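# Unplug the clipped cord from the power strip

## Task

Pull the plug of the cord that the wire clip on the power strip holds out of its socket, leave that plug away from the wire clip, and finish with neither gripper holding any other loose object.

## Robot and tools

Robot: two six-joint arms, left_arm and right_arm, each with a two-finger parallel gripper and a wrist camera. Bases in the scene frame: left_arm at (-0.043, +0.272, +0.030) m, right_arm at (+0.006, -0.304, +0.033) m. Both are turned only slightly about z (quat_wxyz about (1,0,0,0.005) and (1,0,0,0.017)). A camera stand is fixed to the floor behind the arms.

Frames: the scene frame has its origin at table-top height, halfway between the nominal bases. +x points out over the table, +y toward left_arm, +z up. The arm names do not match the image sides. Every per-arm number (end_effector_position in metres, end_effector_quat_wxyz, Hand target, velocities, wrist camera poses) is in that arm's own base frame. The table and cam_high use the scene frame. The gripper's fingers point along its +z and open along its y. end_effector_position is the point between the finger pads, roughly 1 cm short of the tips. Reported poses can be a few centimetres off, more at long reach.

execute_actions(actions, cameras): actions is a list of actions. Each action is a table of up to 15 rows, one row per 1/30 s step, and lasts 0.5 s. A shorter table repeats its last row. Each row is one list of 14 numbers in [-1, 1] covering both arms: left dx, dy, dz, rx, ry, rz, opening, then the same seven for the right. dx..rz are offsets, not poses. They are measured in that arm's base axes from the Hand target the arm had when the action began, so every row counts from that start and not from the row before. Repeating an offset in a new action or call moves the arm further. 1.0 equals 0.6 m for translation or 180 degrees for rotation. rx, ry, rz form one rotation vector, applied about the Hand target's position. A translation longer than 1.0 may be scaled down along its direction. Opening is absolute: +1 is fully open (0.094 m) and -1 is closed. Six zeros re-request the current Hand target. Always resend the opening you want, because 0 is half open, not 'no change'. Images come back only with an empty list or when named in cameras.

move(target, speed, blend, opening_speed, grip_force, blocking, cameras): target is one 14-number row or a list of up to 15 rows, with the same layout and scale as above. Every row is an offset from the same starting Hand targets, not from the previous row. Paths are straight lines with no obstacle avoidance. The whole move is capped at 10 s.
- speed: m/s, from 0.002 to 2.9, default 0.25. Rotation is capped at twice that number in rad/s. Give one value or one per target.
- blend: metres of corner rounding per target. The default is 0, which stops at each target.
- opening_speed: change per second on the -1..1 scale, at least 0.2.
- grip_force: newtons per pad, 10 to 50. It stays set until changed. Lower forces close slowly.
- blocking=false: returns after about 0.5 s while the move keeps running.
The result adds a 'move:' line: done, off_target, moving, held or fault, plus limits=paced (the pose was clipped) or limits=held (steps were withheld). Done means at rest within 10 mm and 2 degrees. Neither done nor off_target tells you about contact.

Other tools:
- wait(seconds 0-10): lets the scene run.
- stop(): brakes a running move.
- zoom_image(camera, region=[x0,y0,x1,y1] pixels, at most 504x504): magnifies the latest image from cam_high, cam_left_wrist or cam_right_wrist.
- read_manual(section="licences"): returns licence text only.
- finished_scene(scene): ends the scene for good. Make no further call in that reply.

Cameras: cam_high is fixed, and the two wrist cameras move with their arms. All three are 896x504, and pinhole calibrations were supplied. Wrist images can lag slightly while the arm moves.

Result lines:
- Hand target: the last commanded pose after clipping. The next offsets count from it.
- Tool commands: the current gripper commands.
- grip_measured: the finger opening on the -1..1 scale. It reads a bit wide when empty and narrower than the part under a squeeze.
- grip_effort_nm: averaged gripper motor effort. Negative means closing. It is not a pad force.
- Joint positions: the last value per arm is the opening in metres.
- Joint torques: offset and noisy. Joints 1-3 wrap at ±28 N m.
- Joint velocities: may read 'within noise'.
- Motor temperatures.

Controller behaviour: each step, the commanded orientation is limited to 40 degrees from the measured one. A gripper often stops a few centimetres short because of friction or load. To close that gap, send another action, or the remaining distance as an offset. Waiting does not help. A blocked arm keeps pushing. To release the push, command a target back beyond where the gripper actually sits.

Gripping: the pads touch at about 20 N, then the force jumps to the set limit. Use opening_speed to close slowly on anything fragile. To release, command an opening well above grip_measured.

Avoid:
- contact or pressing between the two arms, including closing one gripper on the other's fingers
- fast hits on fixed or heavy things
- very hard pushes
- dropping parts or letting go of them while they move
- anything leaving the table
- strain on a wrist camera cable
- paths passing close to an arm's own base (go around it)

Motor heat: holding loads, stretching an arm out or pushing against something heats the motors. MOTOR HOT appears at 75 °C. At 90 °C a fault folds that arm away for the rest of the scene.

Each tool is called after ">>>" as name([rows], argument=value, ...), one row to a line, values as JSON.

## Session

>>> execute_actions(actions=[])

Scene clock: 0.00 s.
left_arm: end_effector_position=(+0.2162, -0.1000, +0.4056) grip_measured=+1.000 grip_effort_nm=n/a end_effector_quat_wxyz=(+0.576, -0.198, +0.734, -0.299) | right_arm: end_effector_position=(+0.3463, +0.0855, +0.1614) grip_measured=+1.000 grip_effort_nm=n/a end_effector_quat_wxyz=(+0.605, -0.261, +0.722, -0.209)
Joint positions: left_arm=[-0.986 0.681 1.15 -0.687 -0.758 -0.892 0.094] | right_arm=[0.451 1.184 0.281 0.704 0.429 -0.596 0.094]
Joint velocities: within noise
Joint torques (N m): no reading
Motor temperatures (°C): left_arm=[27 29 35 27 26 28 27] | right_arm=[27 28 33 27 27 27 25]
Heat: left arm: 35 °C; right arm: 33 °C.
Hand target: left_arm +0.2155, -0.0971, +0.4114; +0.581, -0.201, +0.729, -0.302 | right_arm +0.3487, +0.0865, +0.1724; +0.618, -0.252, +0.716, -0.206
Tool commands: left_gripper/opening=+1.0 right_gripper/opening=+1.0
camera_calibration:
cam_left_wrist: T_world_to_cam=[[-0.0887877, -0.772676, 0.628561, -0.315657], [-0.647539, -0.434725, -0.625866, 0.402919], [0.756843, -0.462587, -0.461739, 0.0908979], [0, 0, 0, 1]] pos_world=[0.164084, -0.0266936, 0.492554]
cam_right_wrist: T_world_to_cam=[[0.0722465, -0.797155, 0.599436, -0.0559998], [-0.5726, -0.525245, -0.629481, 0.39302], [0.816645, -0.297759, -0.494398, -0.0693351], [0, 0, 0, 1]] pos_world=[0.285711, 0.141146, 0.246688]

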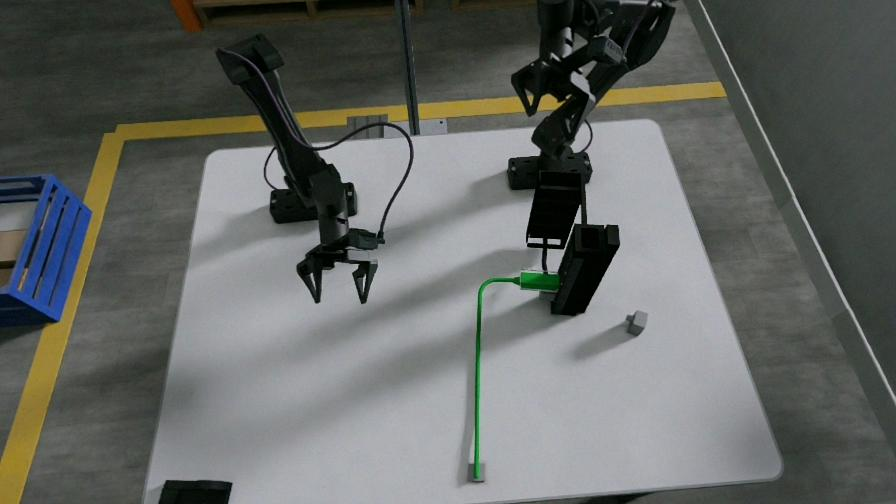

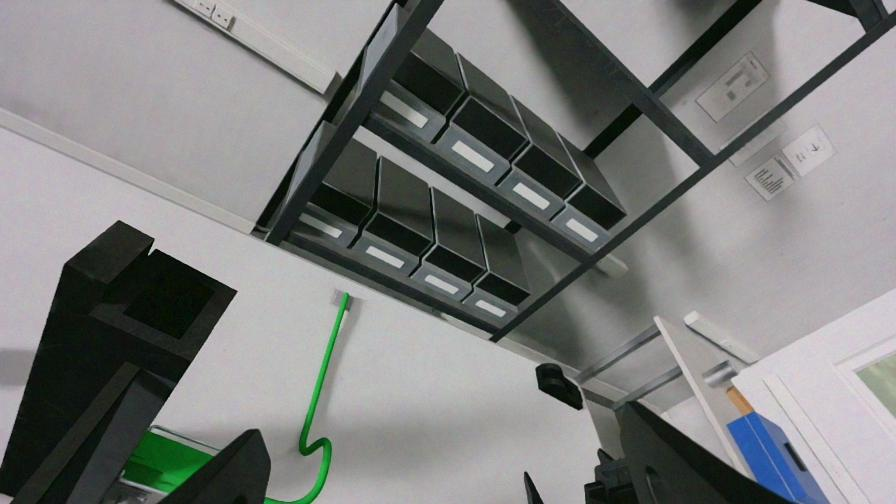

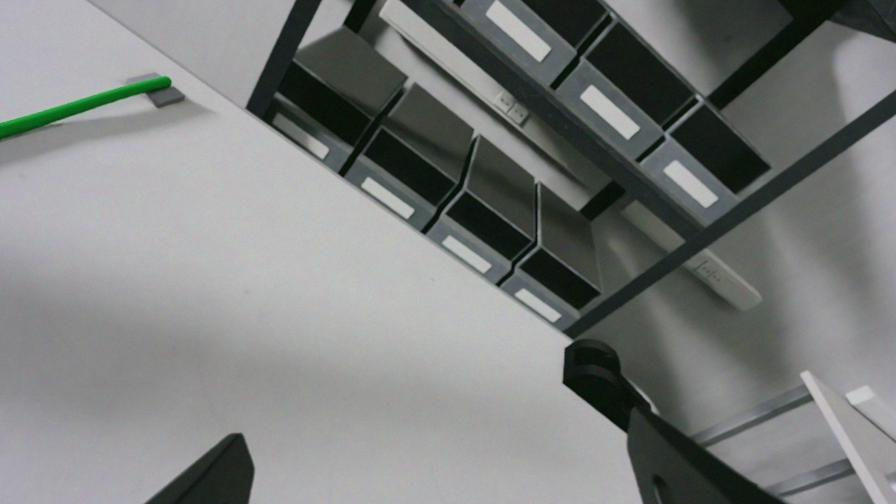

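>>> zoom_image(camera="cam_high", region=[460, 150, 680, 350])

>>> zoom_image(camera="cam_left_wrist", region=[0, 200, 400, 504])

>>> zoom_image(camera="cam_high", region=[150, 420, 654, 504])

Scaled by 2.291 from the camera's 896x504 image, which has a finer 1280x720 frame.

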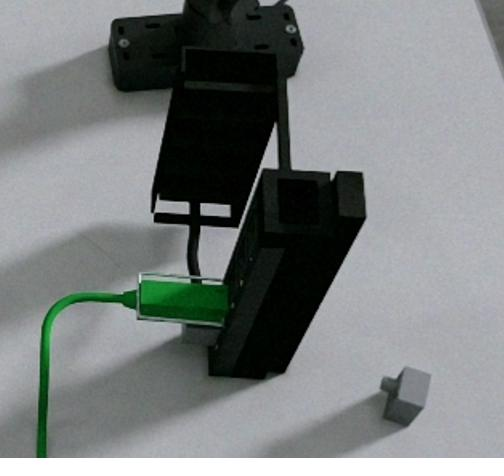

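Scaled by 1.260 from the camera's 896x504 image, which has a finer 1280x720 frame.

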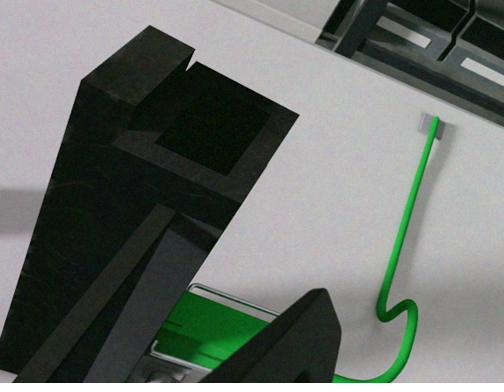

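Scaled by 1.000.

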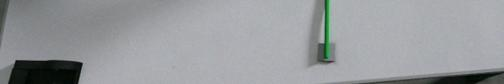

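>>> move(target=[0,0,0,0,0,0,1,-0.043,0.2,-0.12,0.198,0.128,0.458,1], cameras=["all"])

Scene clock: 11.93 s.
left_arm: end_effector_position=(+0.2162, -0.1000, +0.4056) grip_measured=+1.000 grip_effort_nm=-0.01 end_effector_quat_wxyz=(+0.576, -0.198, +0.734, -0.299) | right_arm: end_effector_position=(+0.3219, +0.2045, +0.0997) grip_measured=+1.000 grip_effort_nm=-0.01 end_effector_quat_wxyz=(+0.491, -0.497, +0.517, +0.495)
Joint positions: left_arm=[-0.986 0.681 1.15 -0.687 -0.758 -0.892 0.094] | right_arm=[0.073 2.053 0.695 1.057 -1.478 -0.276 0.094]
Joint torques (N m): left_arm=[-0.06 1.51 5.83 1.54 -0.18 0.04] | right_arm=[0.31 -6.6 6.41 1.57 -0.28 0.11]
Heat: left arm: 36 °C; right arm: 33 °C.
Hand target: left_arm +0.2155, -0.0971, +0.4114; +0.581, -0.201, +0.729, -0.302 | right_arm +0.3230, +0.2065, +0.1006; +0.501, -0.499, +0.500, +0.500
Off the commanded pose: left_arm 0.007 m, 1 deg | right_arm 0.002 m, 2 deg.
move: done
camera_calibration:
cam_left_wrist: T_world_to_cam=[[-0.0887877, -0.772676, 0.628561, -0.315657], [-0.647539, -0.434725, -0.625866, 0.402919], [0.756843, -0.462587, -0.461739, 0.0908979], [0, 0, 0, 1]] pos_world=[0.164084, -0.0266936, 0.492554]
cam_right_wrist: T_world_to_cam=[[0.996177, -0.065699, -0.0575766, -0.303909], [-0.0821512, -0.480395, -0.873196, 0.260007], [0.0297086, 0.874588, -0.483956, -0.0318473], [0, 0, 0, 1]] pos_world=[0.325053, 0.132793, 0.194127]

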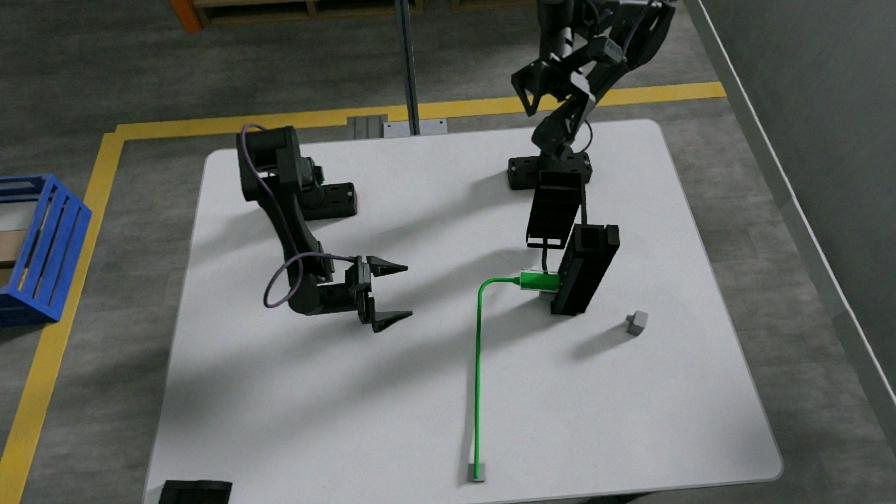

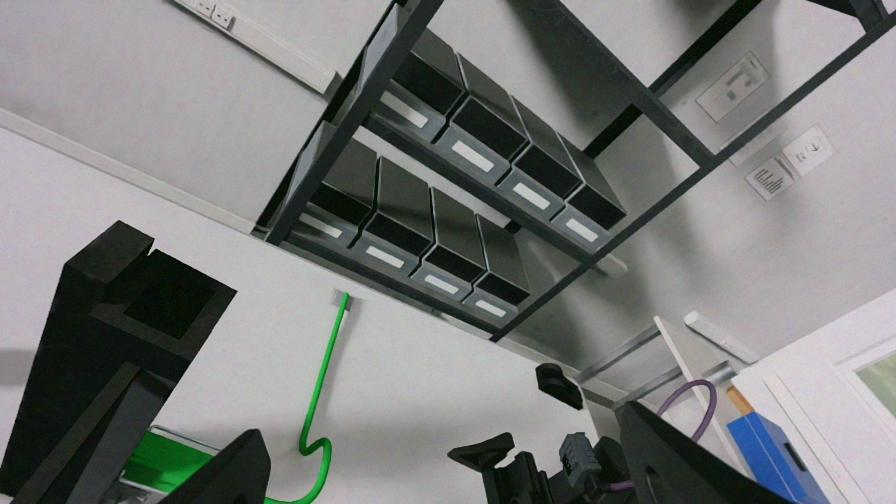

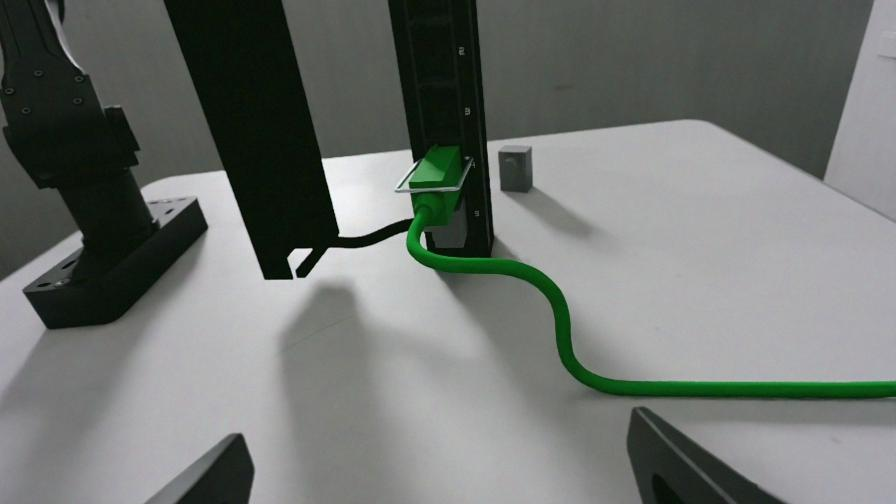

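>>> zoom_image(camera="cam_right_wrist", region=[360, 110, 540, 290])

>>> zoom_image(camera="cam_right_wrist", region=[150, 0, 550, 300])

Scaled by 2.800 from the camera's 896x504 image, which has a finer 1280x720 frame.

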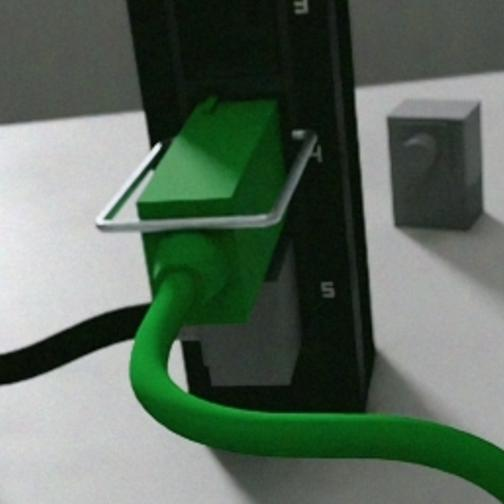

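Scaled by 1.260 from the camera's 896x504 image, which has a finer 1280x720 frame.

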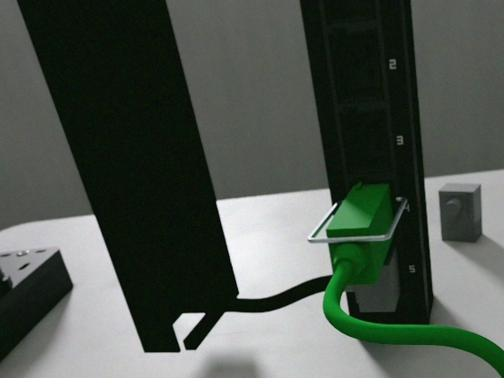

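>>> move(target=[0,0,0,0,0,0,1,0.05,0.15,0.07,0,0,0,1], cameras=["cam_right_wrist"])

>>> zoom_image(camera="cam_right_wrist", region=[280, 150, 580, 450])

Scene clock: 20.67 s.
left_arm: end_effector_position=(+0.2162, -0.1000, +0.4056) grip_measured=+1.000 grip_effort_nm=-0.01 end_effector_quat_wxyz=(+0.576, -0.198, +0.734, -0.299) | right_arm: end_effector_position=(+0.3459, +0.2948, +0.1380) grip_measured=+1.000 grip_effort_nm=-0.01 end_effector_quat_wxyz=(+0.482, -0.495, +0.514, +0.508)
Joint positions: left_arm=[-0.986 0.681 1.15 -0.687 -0.758 -0.892 0.094] | right_arm=[0.316 2.074 0.891 1.122 -1.262 -0.014 0.094]
Joint torques (N m): left_arm=[-0.06 1.51 5.81 1.54 -0.18 0.03] | right_arm=[0.12 -7.95 8.01 1.83 0 0.08]
Motor temperatures (°C): left_arm=[27 29 36 32 26 28 27] | right_arm=[27 29 33 31 27 27 25]
Heat: left arm: 36 °C; right arm: 33 °C.
Hand target: left_arm +0.2155, -0.0971, +0.4114; +0.581, -0.201, +0.729, -0.302 | right_arm +0.3528, +0.2966, +0.1425; +0.501, -0.499, +0.500, +0.500
Off the commanded pose: left_arm 0.007 m, 1 deg | right_arm 0.009 m, 3 deg.
move: off_target (right_arm)
camera_calibration:
cam_right_wrist: T_world_to_cam=[[0.996061, -0.0421823, -0.0779971, -0.323811], [-0.088673, -0.474559, -0.875746, 0.339627], [-0.0000732501, 0.879212, -0.47643, -0.0852443], [0, 0, 0, 1]] pos_world=[0.352644, 0.222462, 0.231557]
Images, in order (width x height): cam_right_wrist 896x504.

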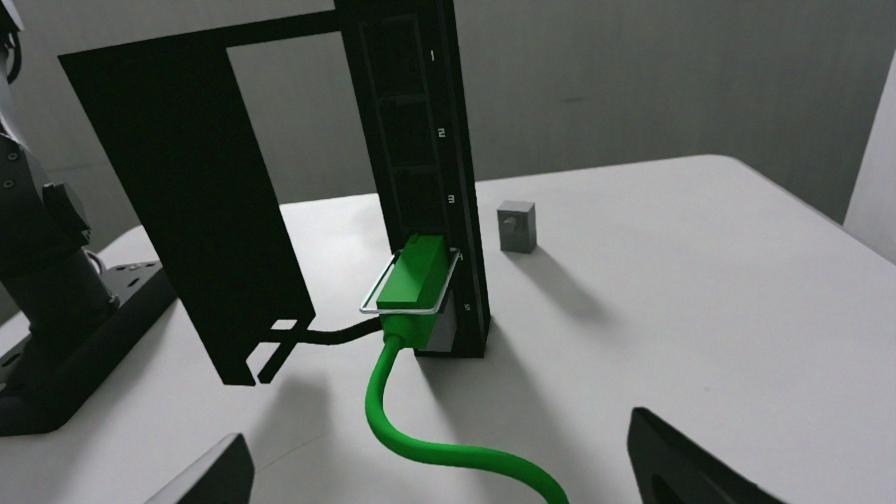

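Scaled by 1.680 from the camera's 896x504 image, which has a finer 1280x720 frame.

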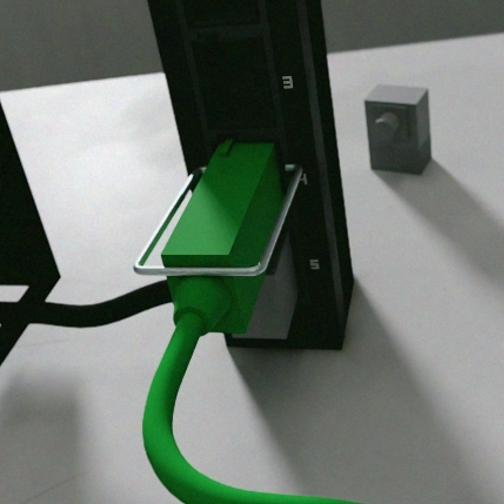

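>>> move(target=[0,0,0,0,0,0,1,-0.018,0.18,-0.06,-0.2487,0.0283,-0.0684,-1], cameras=["cam_right_wrist","cam_high"])

>>> zoom_image(camera="cam_right_wrist", region=[300, 150, 650, 500])

Scene clock: 40.73 s.
left_arm: end_effector_position=(+0.2162, -0.1000, +0.4056) grip_measured=+1.000 grip_effort_nm=-0.01 end_effector_quat_wxyz=(+0.576, -0.198, +0.734, -0.299) | right_arm: end_effector_position=(+0.3341, +0.3970, +0.0996) grip_measured=-0.990 grip_effort_nm=-0.54 end_effector_quat_wxyz=(+0.290, -0.576, +0.728, +0.235)
Joint positions: left_arm=[-0.986 0.681 1.15 -0.687 -0.758 -0.892 0.094] | right_arm=[0.729 1.992 1.453 -0.369 -0.414 -0.465 0]
Joint torques (N m): left_arm=[-0.05 1.5 5.82 1.54 -0.18 0.04] | right_arm=[-0.13 -9.11 11.75 1.25 -0.24 -0.03]
Heat: left arm: 37 °C; right arm: 34 °C.
Hand target: left_arm +0.2155, -0.0971, +0.4114; +0.581, -0.201, +0.729, -0.302 | right_arm +0.3421, +0.4045, +0.1065; +0.301, -0.575, +0.723, +0.238
Off the commanded pose: left_arm 0.007 m, 1 deg | right_arm 0.013 m, 1 deg.
move: off_target (right_arm)
camera_calibration:
cam_right_wrist: T_world_to_cam=[[0.958905, -0.283713, 0.00298295, -0.210475], [-0.271239, -0.919728, -0.283779, 0.532277], [0.0832551, 0.271308, -0.958885, 0.0683271], [0, 0, 0, 1]] pos_world=[0.340511, 0.411298, 0.217195]
Images, in order (width x height): cam_high 896x504, cam_right_wrist 896x504.

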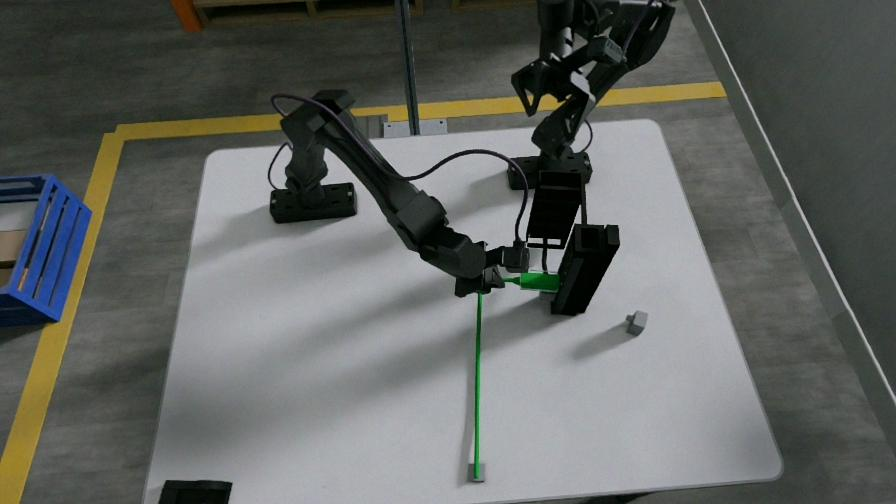

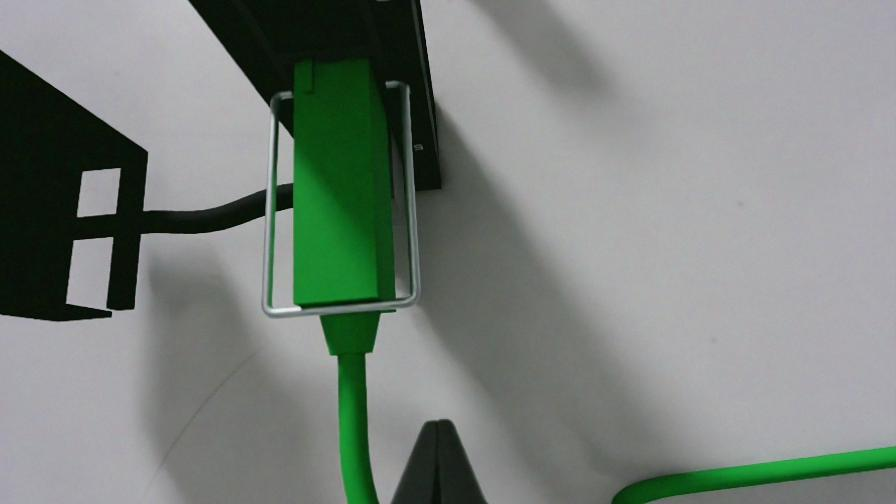

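Scaled by 1.440 from the camera's 896x504 image, which has a finer 1280x720 frame.

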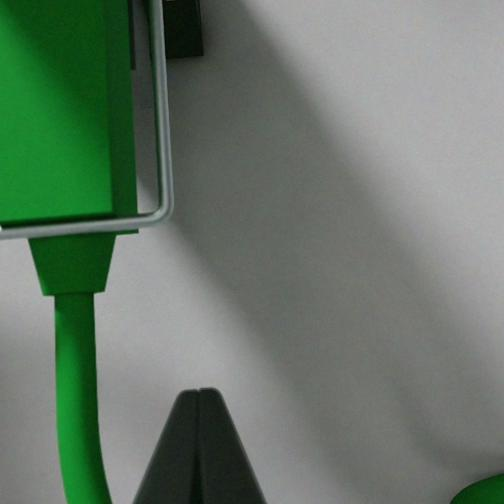

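>>> move([
  [0,0,0,0,0,0,1,0.0023,0.035,-0.067,0,0,0,-1],
  [0,0,0,0,0,0,1,0.0073,0.085,-0.095,0,0,0,-1],
], speed=0.1, blend=0.01, cameras=["cam_right_wrist"])

>>> zoom_image(camera="cam_right_wrist", region=[300, 200, 600, 500])

Scene clock: 46.83 s.
left_arm: end_effector_position=(+0.2162, -0.1000, +0.4056) grip_measured=+1.000 grip_effort_nm=-0.01 end_effector_quat_wxyz=(+0.576, -0.198, +0.734, -0.299) | right_arm: end_effector_position=(+0.3440, +0.4402, +0.0459) grip_measured=-0.990 grip_effort_nm=-0.54 end_effector_quat_wxyz=(+0.288, -0.573, +0.733, +0.226)
Joint positions: left_arm=[-0.986 0.681 1.15 -0.687 -0.758 -0.892 0.094] | right_arm=[0.793 2.193 1.544 -0.245 -0.355 -0.407 0]
Joint torques (N m): left_arm=[-0.08 1.5 5.81 1.54 -0.16 0.04] | right_arm=[1.09 -9.81 11.21 1.49 -0.3 0.11]
Heat: left arm: 37 °C; right arm: 34 °C.
Hand target: left_arm +0.2155, -0.0971, +0.4114; +0.581, -0.201, +0.729, -0.302 | right_arm +0.3465, +0.4556, +0.0496; +0.301, -0.575, +0.723, +0.238
Off the commanded pose: left_arm 0.007 m, 1 deg | right_arm 0.016 m, 2 deg.
move: off_target (right_arm)
camera_calibration:
cam_right_wrist: T_world_to_cam=[[0.954561, -0.297819, 0.0107987, -0.200176], [-0.283932, -0.919865, -0.270613, 0.56326], [0.090527, 0.255251, -0.962628, 0.00894945], [0, 0, 0, 1]] pos_world=[0.350198, 0.456223, 0.163202]
Images, in order (width x height): cam_right_wrist 896x504.

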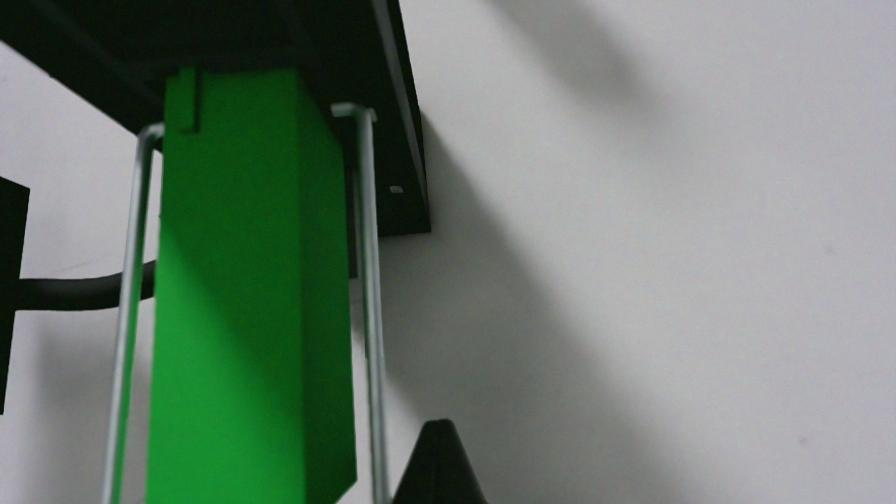

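Scaled by 1.680 from the camera's 896x504 image, which has a finer 1280x720 frame.

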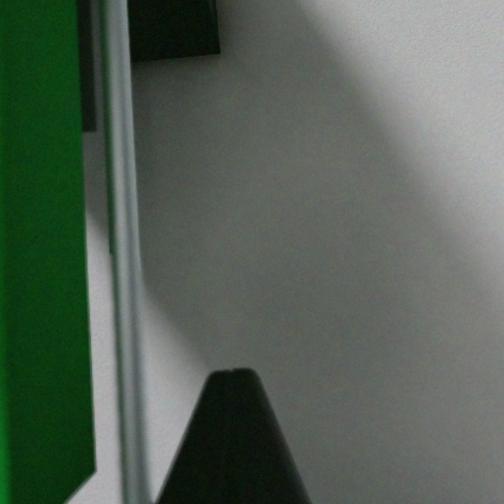

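>>> move(target=[0,0,0,0,0,0,1,-0.0135,0.007,-0.004,0,0,0,-1], speed=0.05, cameras=["cam_right_wrist"])

>>> zoom_image(camera="cam_right_wrist", region=[300, 200, 600, 500])

Scene clock: 51.27 s.
left_arm: end_effector_position=(+0.2162, -0.1000, +0.4056) grip_measured=+1.000 grip_effort_nm=-0.01 end_effector_quat_wxyz=(+0.576, -0.198, +0.734, -0.299) | right_arm: end_effector_position=(+0.3451, +0.4404, +0.0449) grip_measured=-0.990 grip_effort_nm=-0.54 end_effector_quat_wxyz=(+0.290, -0.568, +0.739, +0.217)
Joint positions: left_arm=[-0.986 0.681 1.15 -0.687 -0.758 -0.892 0.094] | right_arm=[0.8 2.193 1.544 -0.243 -0.328 -0.395 0]
Joint torques (N m): left_arm=[-0.08 1.5 5.81 1.56 -0.18 0.05] | right_arm=[1.73 -10.24 9.21 1.66 -0.36 0.11]
Heat: left arm: 37 °C; right arm: 34 °C.
Hand target: left_arm +0.2155, -0.0971, +0.4114; +0.581, -0.201, +0.729, -0.302 | right_arm +0.3385, +0.4597, +0.0472; +0.301, -0.575, +0.723, +0.238
Off the commanded pose: left_arm 0.007 m, 1 deg | right_arm 0.021 m, 3 deg.
move: off_target (right_arm)
camera_calibration:
cam_right_wrist: T_world_to_cam=[[0.948745, -0.315293, 0.021757, -0.191971], [-0.298829, -0.917353, -0.262992, 0.567166], [0.102878, 0.243011, -0.964553, 0.00908063], [0, 0, 0, 1]] pos_world=[0.350683, 0.457558, 0.162096]
Images, in order (width x height): cam_right_wrist 896x504.

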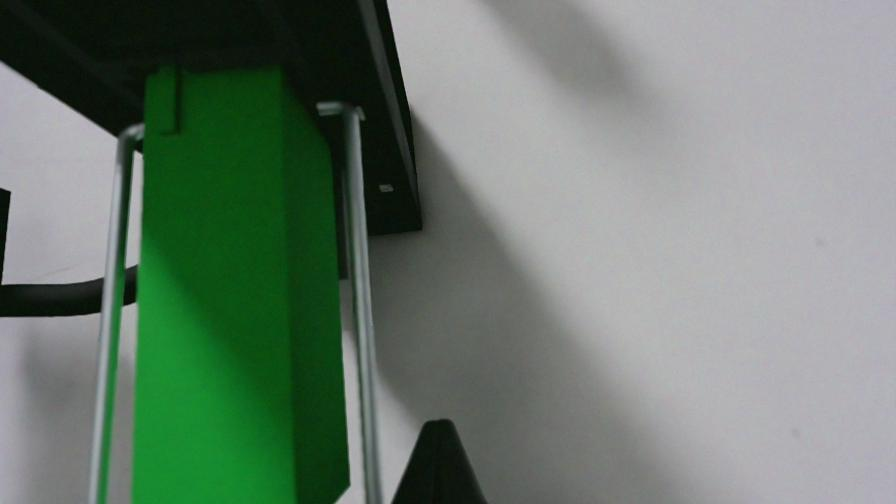

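Scaled by 1.680 from the camera's 896x504 image, which has a finer 1280x720 frame.

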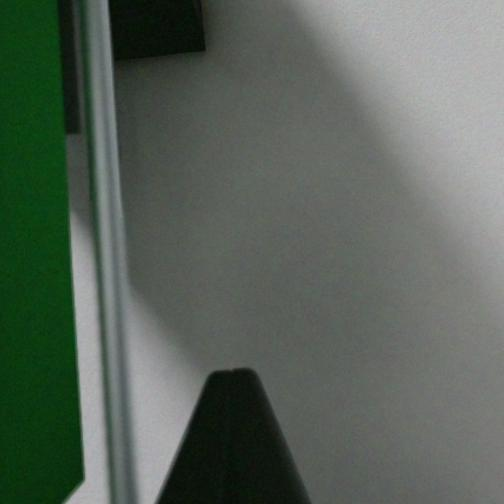

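>>> move(target=[0,0,0,0,0,0,1,0.008,-0.07,0.012,0,0,0,-1], speed=0.1, cameras=["cam_right_wrist"])

>>> zoom_image(camera="cam_right_wrist", region=[250, 204, 550, 504])

Scene clock: 55.03 s.
left_arm: end_effector_position=(+0.2162, -0.1000, +0.4056) grip_measured=+1.000 grip_effort_nm=-0.01 end_effector_quat_wxyz=(+0.576, -0.198, +0.734, -0.299) | right_arm: end_effector_position=(+0.3506, +0.4191, +0.0356) grip_measured=-0.990 grip_effort_nm=-0.53 end_effector_quat_wxyz=(+0.295, -0.569, +0.733, +0.227)
Joint positions: left_arm=[-0.986 0.681 1.15 -0.687 -0.758 -0.892 0.094] | right_arm=[0.749 2.171 1.453 -0.175 -0.381 -0.435 0]
Joint torques (N m): left_arm=[-0.01 1.48 5.78 1.54 -0.18 0.05] | right_arm=[0.02 -16.02 5.94 1.14 -0.37 -0.13]
Heat: left arm: 37 °C; right arm: 34 °C.
Hand target: left_arm +0.2155, -0.0971, +0.4114; +0.581, -0.201, +0.729, -0.302 | right_arm +0.3432, +0.4178, +0.0544; +0.301, -0.575, +0.723, +0.238
Off the commanded pose: left_arm 0.007 m, 1 deg | right_arm 0.020 m, 2 deg.
move: off_target (right_arm)
camera_calibration:
cam_right_wrist: T_world_to_cam=[[0.952188, -0.305239, 0.0129034, -0.208742], [-0.289332, -0.91452, -0.282736, 0.543006], [0.0981026, 0.265485, -0.959111, -0.00327589], [0, 0, 0, 1]] pos_world=[0.356193, 0.433744, 0.153079]
Images, in order (width x height): cam_right_wrist 896x504.

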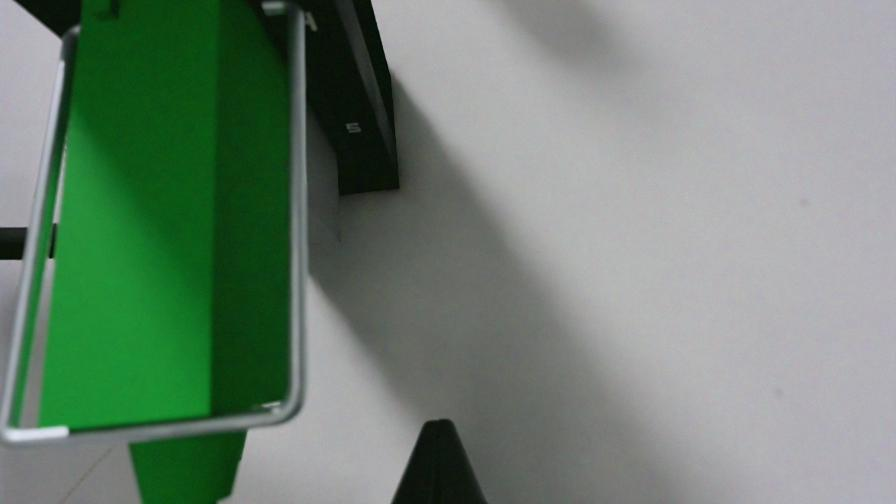

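Scaled by 1.680 from the camera's 896x504 image, which has a finer 1280x720 frame.

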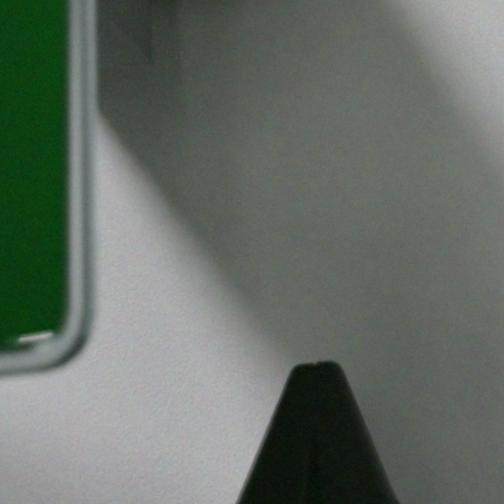

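>>> move(target=[0,0,0,0,0,0,1,-0.022,0.005,-0.016,0,0,0,-1], speed=0.1, cameras=["cam_right_wrist"])

Scene clock: 58.63 s.
left_arm: end_effector_position=(+0.2162, -0.1000, +0.4056) grip_measured=+1.000 grip_effort_nm=-0.01 end_effector_quat_wxyz=(+0.576, -0.198, +0.734, -0.299) | right_arm: end_effector_position=(+0.3439, +0.4211, +0.0317) grip_measured=-0.990 grip_effort_nm=-0.54 end_effector_quat_wxyz=(+0.306, -0.572, +0.726, +0.227)
Joint positions: left_arm=[-0.986 0.681 1.15 -0.687 -0.758 -0.892 0.094] | right_arm=[0.763 2.158 1.398 -0.106 -0.372 -0.433 0]
Joint torques (N m): left_arm=[-0.05 1.54 5.82 1.54 -0.17 0.04] | right_arm=[0.98 -15.57 5.38 1.04 -0.29 0.12]
Heat: left arm: 37 °C; right arm: 34 °C.
Hand target: left_arm +0.2155, -0.0971, +0.4114; +0.581, -0.201, +0.729, -0.302 | right_arm +0.3301, +0.4207, +0.0447; +0.301, -0.575, +0.723, +0.238
Off the commanded pose: left_arm 0.007 m, 1 deg | right_arm 0.019 m, 1 deg.
move: off_target (right_arm)
camera_calibration:
cam_right_wrist: T_world_to_cam=[[0.953879, -0.298638, 0.0304819, -0.205657], [-0.27603, -0.912487, -0.301952, 0.536901], [0.117989, 0.279612, -0.952836, -0.0198034], [0, 0, 0, 1]] pos_world=[0.34671, 0.434035, 0.149518]
Images, in order (width x height): cam_right_wrist 896x504.

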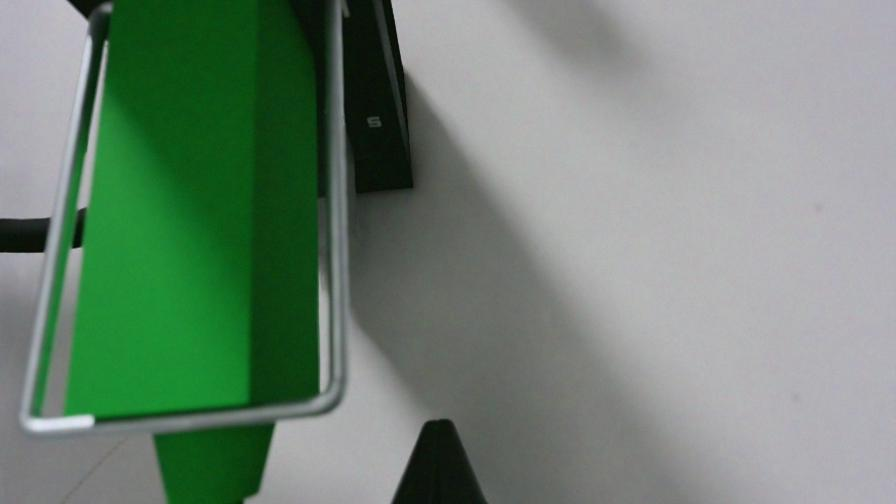

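>>> move(target=[0,0,0,0,0,0,1,-0.025,0.003,-0.003,0,0,0,-1], speed=0.1, cameras=["cam_right_wrist","cam_high"])

Scene clock: 61.50 s.
left_arm: end_effector_position=(+0.2162, -0.1000, +0.4056) grip_measured=+1.000 grip_effort_nm=-0.01 end_effector_quat_wxyz=(+0.576, -0.198, +0.734, -0.299) | right_arm: end_effector_position=(+0.3382, +0.4213, +0.0327) grip_measured=-0.990 grip_effort_nm=-0.53 end_effector_quat_wxyz=(+0.319, -0.569, +0.726, +0.217)
Joint positions: left_arm=[-0.986 0.681 1.15 -0.687 -0.758 -0.892 0.094] | right_arm=[0.782 2.131 1.347 -0.055 -0.336 -0.417 0]
Joint torques (N m): left_arm=[-0.08 1.47 5.86 1.53 -0.18 0.05] | right_arm=[1.66 -15.24 5.22 0.93 -0.47 0.21]
Heat: left arm: 37 °C; right arm: 34 °C.
Hand target: left_arm +0.2155, -0.0971, +0.4114; +0.581, -0.201, +0.729, -0.302 | right_arm +0.3149, +0.4226, +0.0429; +0.301, -0.575, +0.723, +0.238
Off the commanded pose: left_arm 0.007 m, 1 deg | right_arm 0.025 m, 3 deg.
move: off_target (right_arm)
camera_calibration:
cam_right_wrist: T_world_to_cam=[[0.947686, -0.314252, 0.0560006, -0.192476], [-0.282451, -0.907296, -0.311504, 0.536138], [0.1487, 0.279391, -0.948593, -0.0287056], [0, 0, 0, 1]] pos_world=[0.338108, 0.43397, 0.150558]
Images, in order (width x height): cam_high 896x504, cam_right_wrist 896x504.

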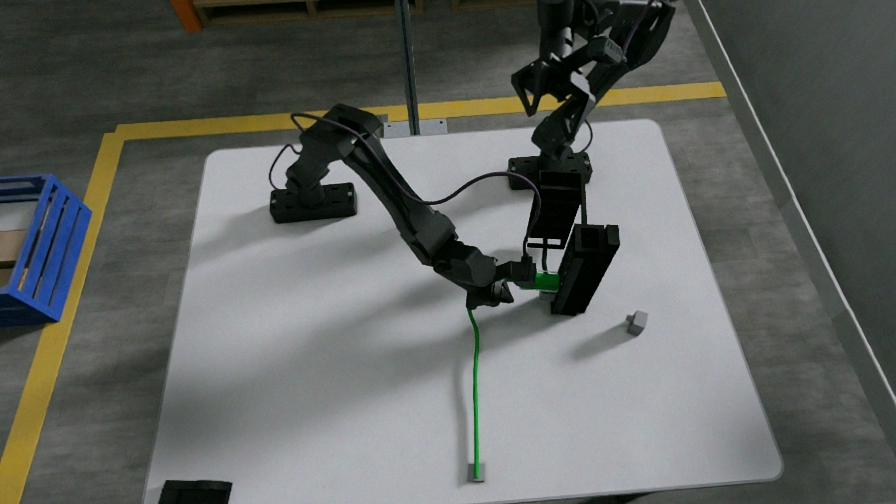

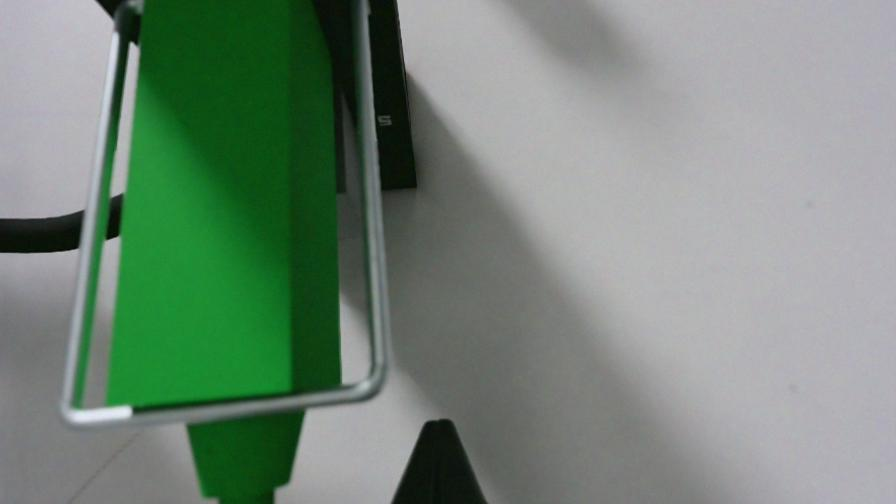

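>>> move([
  [0,0,0,0,0,0,1,-0.02,0.0,0,0,0,0,-1],
  [0,0,0,0,0,0,1,-0.018,0.03,0,0,0,0,-1],
], speed=0.1, cameras=["cam_right_wrist"])

Scene clock: 64.10 s.
left_arm: end_effector_position=(+0.2162, -0.1000, +0.4056) grip_measured=+1.000 grip_effort_nm=-0.01 end_effector_quat_wxyz=(+0.576, -0.198, +0.734, -0.299) | right_arm: end_effector_position=(+0.3281, +0.4287, +0.0384) grip_measured=-0.990 grip_effort_nm=-0.52 end_effector_quat_wxyz=(+0.328, -0.565, +0.728, +0.207)
Joint positions: left_arm=[-0.986 0.681 1.15 -0.687 -0.758 -0.892 0.094] | right_arm=[0.822 2.105 1.324 -0.034 -0.283 -0.384 0]
Joint torques (N m): left_arm=[-0.03 1.47 5.81 1.54 -0.18 0.05] | right_arm=[2.35 -11.79 9.03 0.83 -0.63 0.29]
Motor temperatures (°C): left_arm=[27 29 37 34 26 27 27] | right_arm=[27 34 34 32 27 27 25]
Heat: left arm: 37 °C; right arm: 34 °C.
Hand target: left_arm +0.2155, -0.0971, +0.4114; +0.581, -0.201, +0.729, -0.302 | right_arm +0.3042, +0.4407, +0.0431; +0.301, -0.575, +0.723, +0.238
Off the commanded pose: left_arm 0.007 m, 1 deg | right_arm 0.027 m, 5 deg.
move: off_target (right_arm)
camera_calibration:
cam_right_wrist: T_world_to_cam=[[0.940172, -0.331827, 0.0772562, -0.171588], [-0.292677, -0.902687, -0.315431, 0.543386], [0.174407, 0.273948, -0.945798, -0.0300718], [0, 0, 0, 1]] pos_world=[0.325604, 0.441808, 0.156215]
Images, in order (width x height): cam_right_wrist 896x504.

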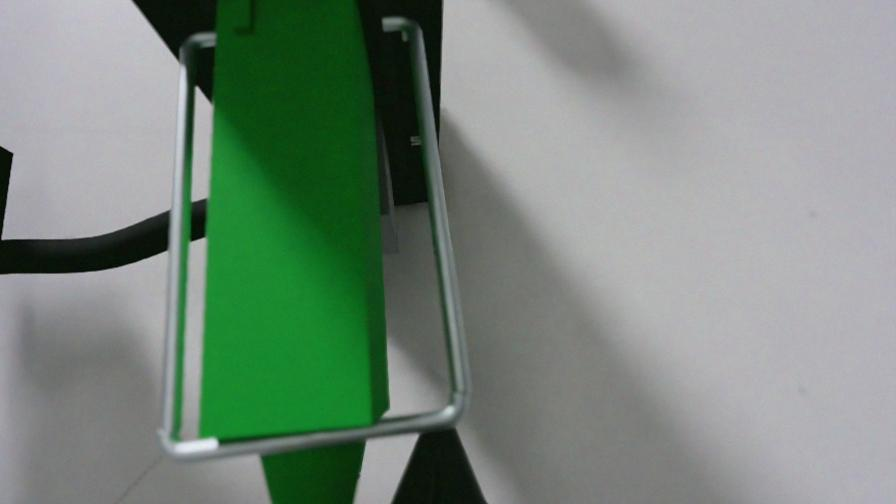

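>>> move(target=[0,0,0,0,0,0,1,0.004,0.042,-0.012,0,0,0,-1], speed=0.1, cameras=["cam_right_wrist"])

Scene clock: 66.30 s.
left_arm: end_effector_position=(+0.2162, -0.1000, +0.4056) grip_measured=+1.000 grip_effort_nm=-0.01 end_effector_quat_wxyz=(+0.576, -0.198, +0.734, -0.299) | right_arm: end_effector_position=(+0.3317, +0.4414, +0.0446) grip_measured=-0.990 grip_effort_nm=-0.52 end_effector_quat_wxyz=(+0.324, -0.561, +0.735, +0.201)
Joint positions: left_arm=[-0.986 0.681 1.15 -0.687 -0.758 -0.892 0.094] | right_arm=[0.842 2.133 1.407 -0.097 -0.254 -0.362 0]
Joint torques (N m): left_arm=[-0.08 1.52 5.79 1.54 -0.18 0.04] | right_arm=[3.43 -8.57 9.87 1.31 -0.68 0.34]
Heat: left arm: 37 °C; right arm: 34 °C.
Hand target: left_arm +0.2155, -0.0971, +0.4114; +0.581, -0.201, +0.729, -0.302 | right_arm +0.3067, +0.4657, +0.0357; +0.301, -0.575, +0.723, +0.238
Off the commanded pose: left_arm 0.007 m, 1 deg | right_arm 0.036 m, 5 deg.
move: off_target (right_arm)
camera_calibration:
cam_right_wrist: T_world_to_cam=[[0.935229, -0.345388, 0.0778102, -0.163721], [-0.308124, -0.902272, -0.301603, 0.562044], [0.174376, 0.258092, -0.950253, -0.0211694], [0, 0, 0, 1]] pos_world=[0.329987, 0.456033, 0.162137]
Images, in order (width x height): cam_right_wrist 896x504.

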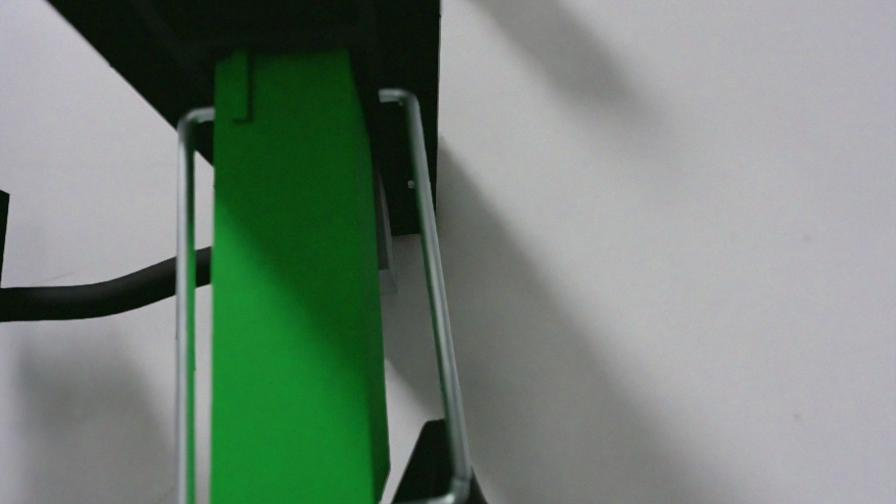

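>>> move(target=[0,0,0,0,0,0,1,0.006,0.005,0.08,0.07,-0.01,0,-1], speed=0.1, cameras=["cam_right_wrist","cam_high","cam_left_wrist"])

Scene clock: 69.80 s.
left_arm: end_effector_position=(+0.2162, -0.1000, +0.4056) grip_measured=+1.000 grip_effort_nm=-0.01 end_effector_quat_wxyz=(+0.576, -0.198, +0.734, -0.299) | right_arm: end_effector_position=(+0.3324, +0.4440, +0.0477) grip_measured=-0.990 grip_effort_nm=-0.53 end_effector_quat_wxyz=(+0.351, -0.533, +0.728, +0.251)
Joint positions: left_arm=[-0.986 0.681 1.15 -0.687 -0.758 -0.892 0.094] | right_arm=[0.82 2.124 1.317 0.08 -0.333 -0.294 0]
Joint torques (N m): left_arm=[-0.06 1.55 5.83 1.55 -0.18 0.05] | right_arm=[2.4 -15.19 6.89 1.95 -0.92 0.28]
Heat: left arm: 37 °C; right arm: 34 °C.
Hand target: left_arm +0.2155, -0.0971, +0.4114; +0.581, -0.201, +0.729, -0.302 | right_arm +0.3102, +0.4687, +0.0837; +0.373, -0.542, +0.688, +0.307
Off the commanded pose: left_arm 0.007 m, 1 deg | right_arm 0.049 m, 8 deg.
move: off_target (right_arm)
camera_calibration:
cam_left_wrist: T_world_to_cam=[[-0.0887877, -0.772676, 0.628561, -0.315657], [-0.647539, -0.434725, -0.625866, 0.402919], [0.756843, -0.462587, -0.461739, 0.0908979], [0, 0, 0, 1]] pos_world=[0.164084, -0.0266936, 0.492554]
cam_right_wrist: T_world_to_cam=[[0.932359, -0.361338, 0.0119386, -0.152578], [-0.326109, -0.854797, -0.403702, 0.555378], [0.156078, 0.372502, -0.914813, -0.0653077], [0, 0, 0, 1]] pos_world=[0.333564, 0.44393, 0.166284]

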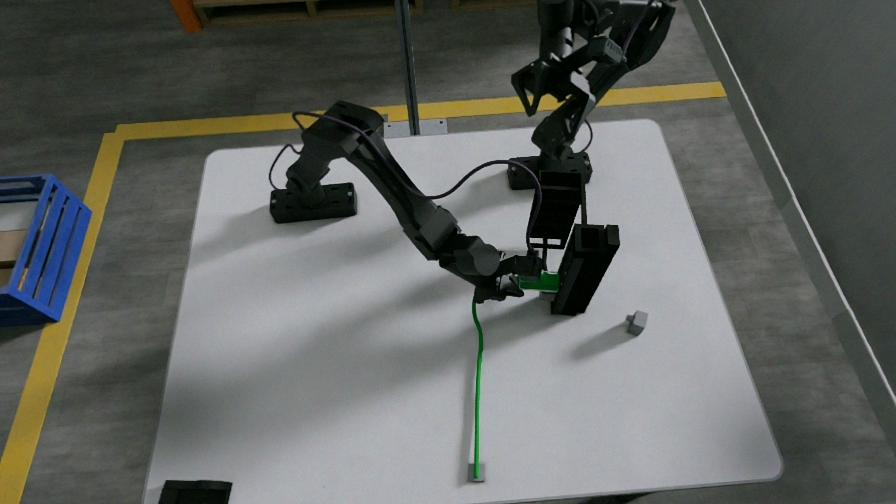

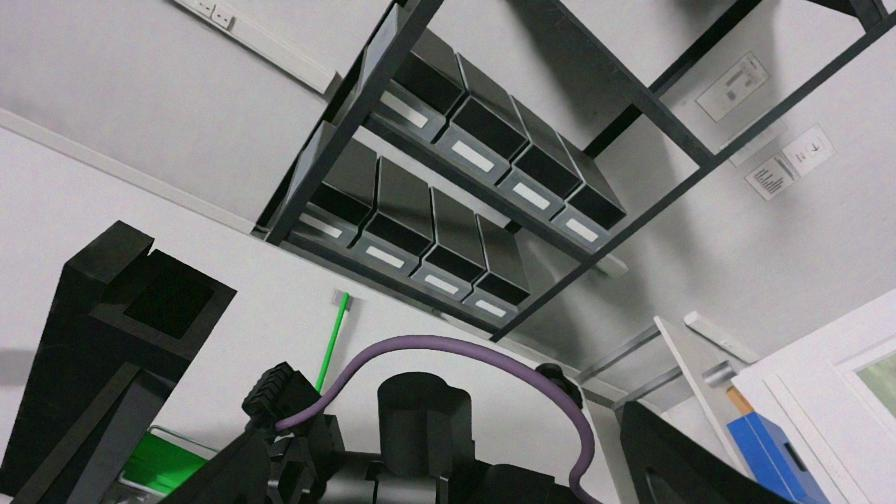

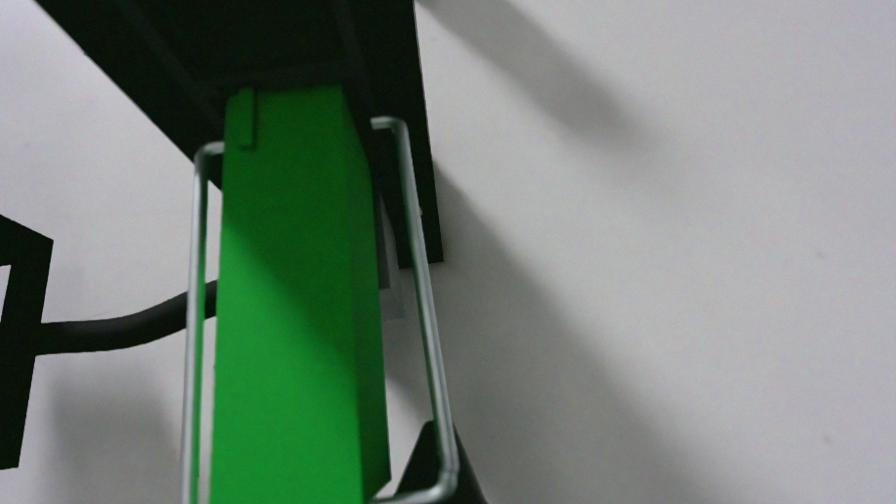

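>>> move(target=[0,0,0,0,0,0,1,0,0,0.05,0,0,0,-1], speed=0.1, cameras=["cam_right_wrist"])

Scene clock: 72.60 s.
left_arm: end_effector_position=(+0.2162, -0.1000, +0.4056) grip_measured=+1.000 grip_effort_nm=-0.01 end_effector_quat_wxyz=(+0.576, -0.198, +0.734, -0.299) | right_arm: end_effector_position=(+0.3283, +0.4388, +0.0601) grip_measured=-0.990 grip_effort_nm=-0.52 end_effector_quat_wxyz=(+0.343, -0.530, +0.734, +0.251)
Joint positions: left_arm=[-0.986 0.681 1.15 -0.687 -0.758 -0.892 0.094] | right_arm=[0.819 2.081 1.317 0.021 -0.334 -0.286 0]
Joint torques (N m): left_arm=[-0.1 1.47 5.81 1.55 -0.17 0.03] | right_arm=[2.36 -15.94 10.88 1.66 -0.95 0.2]
Heat: left arm: 37 °C; right arm: 35 °C.
Hand target: left_arm +0.2155, -0.0971, +0.4114; +0.581, -0.201, +0.729, -0.302 | right_arm +0.3103, +0.4687, +0.1138; +0.373, -0.542, +0.688, +0.307
Off the commanded pose: left_arm 0.007 m, 1 deg | right_arm 0.064 m, 9 deg.
move: off_target (right_arm)
camera_calibration:
cam_right_wrist: T_world_to_cam=[[0.930226, -0.366986, -0.000973308, -0.146735], [-0.338194, -0.85621, -0.390551, 0.558412], [0.142493, 0.36363, -0.920581, -0.042818], [0, 0, 0, 1]] pos_world=[0.331449, 0.439838, 0.178528]
Images, in order (width x height): cam_right_wrist 896x504.

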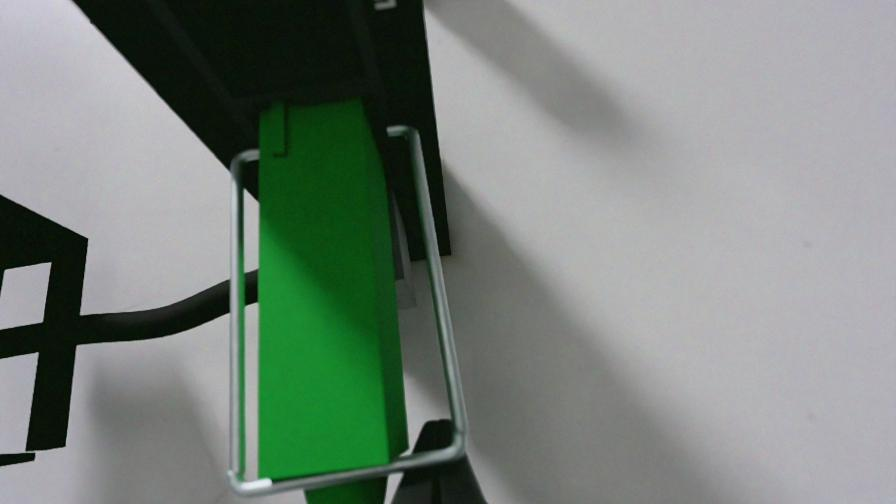

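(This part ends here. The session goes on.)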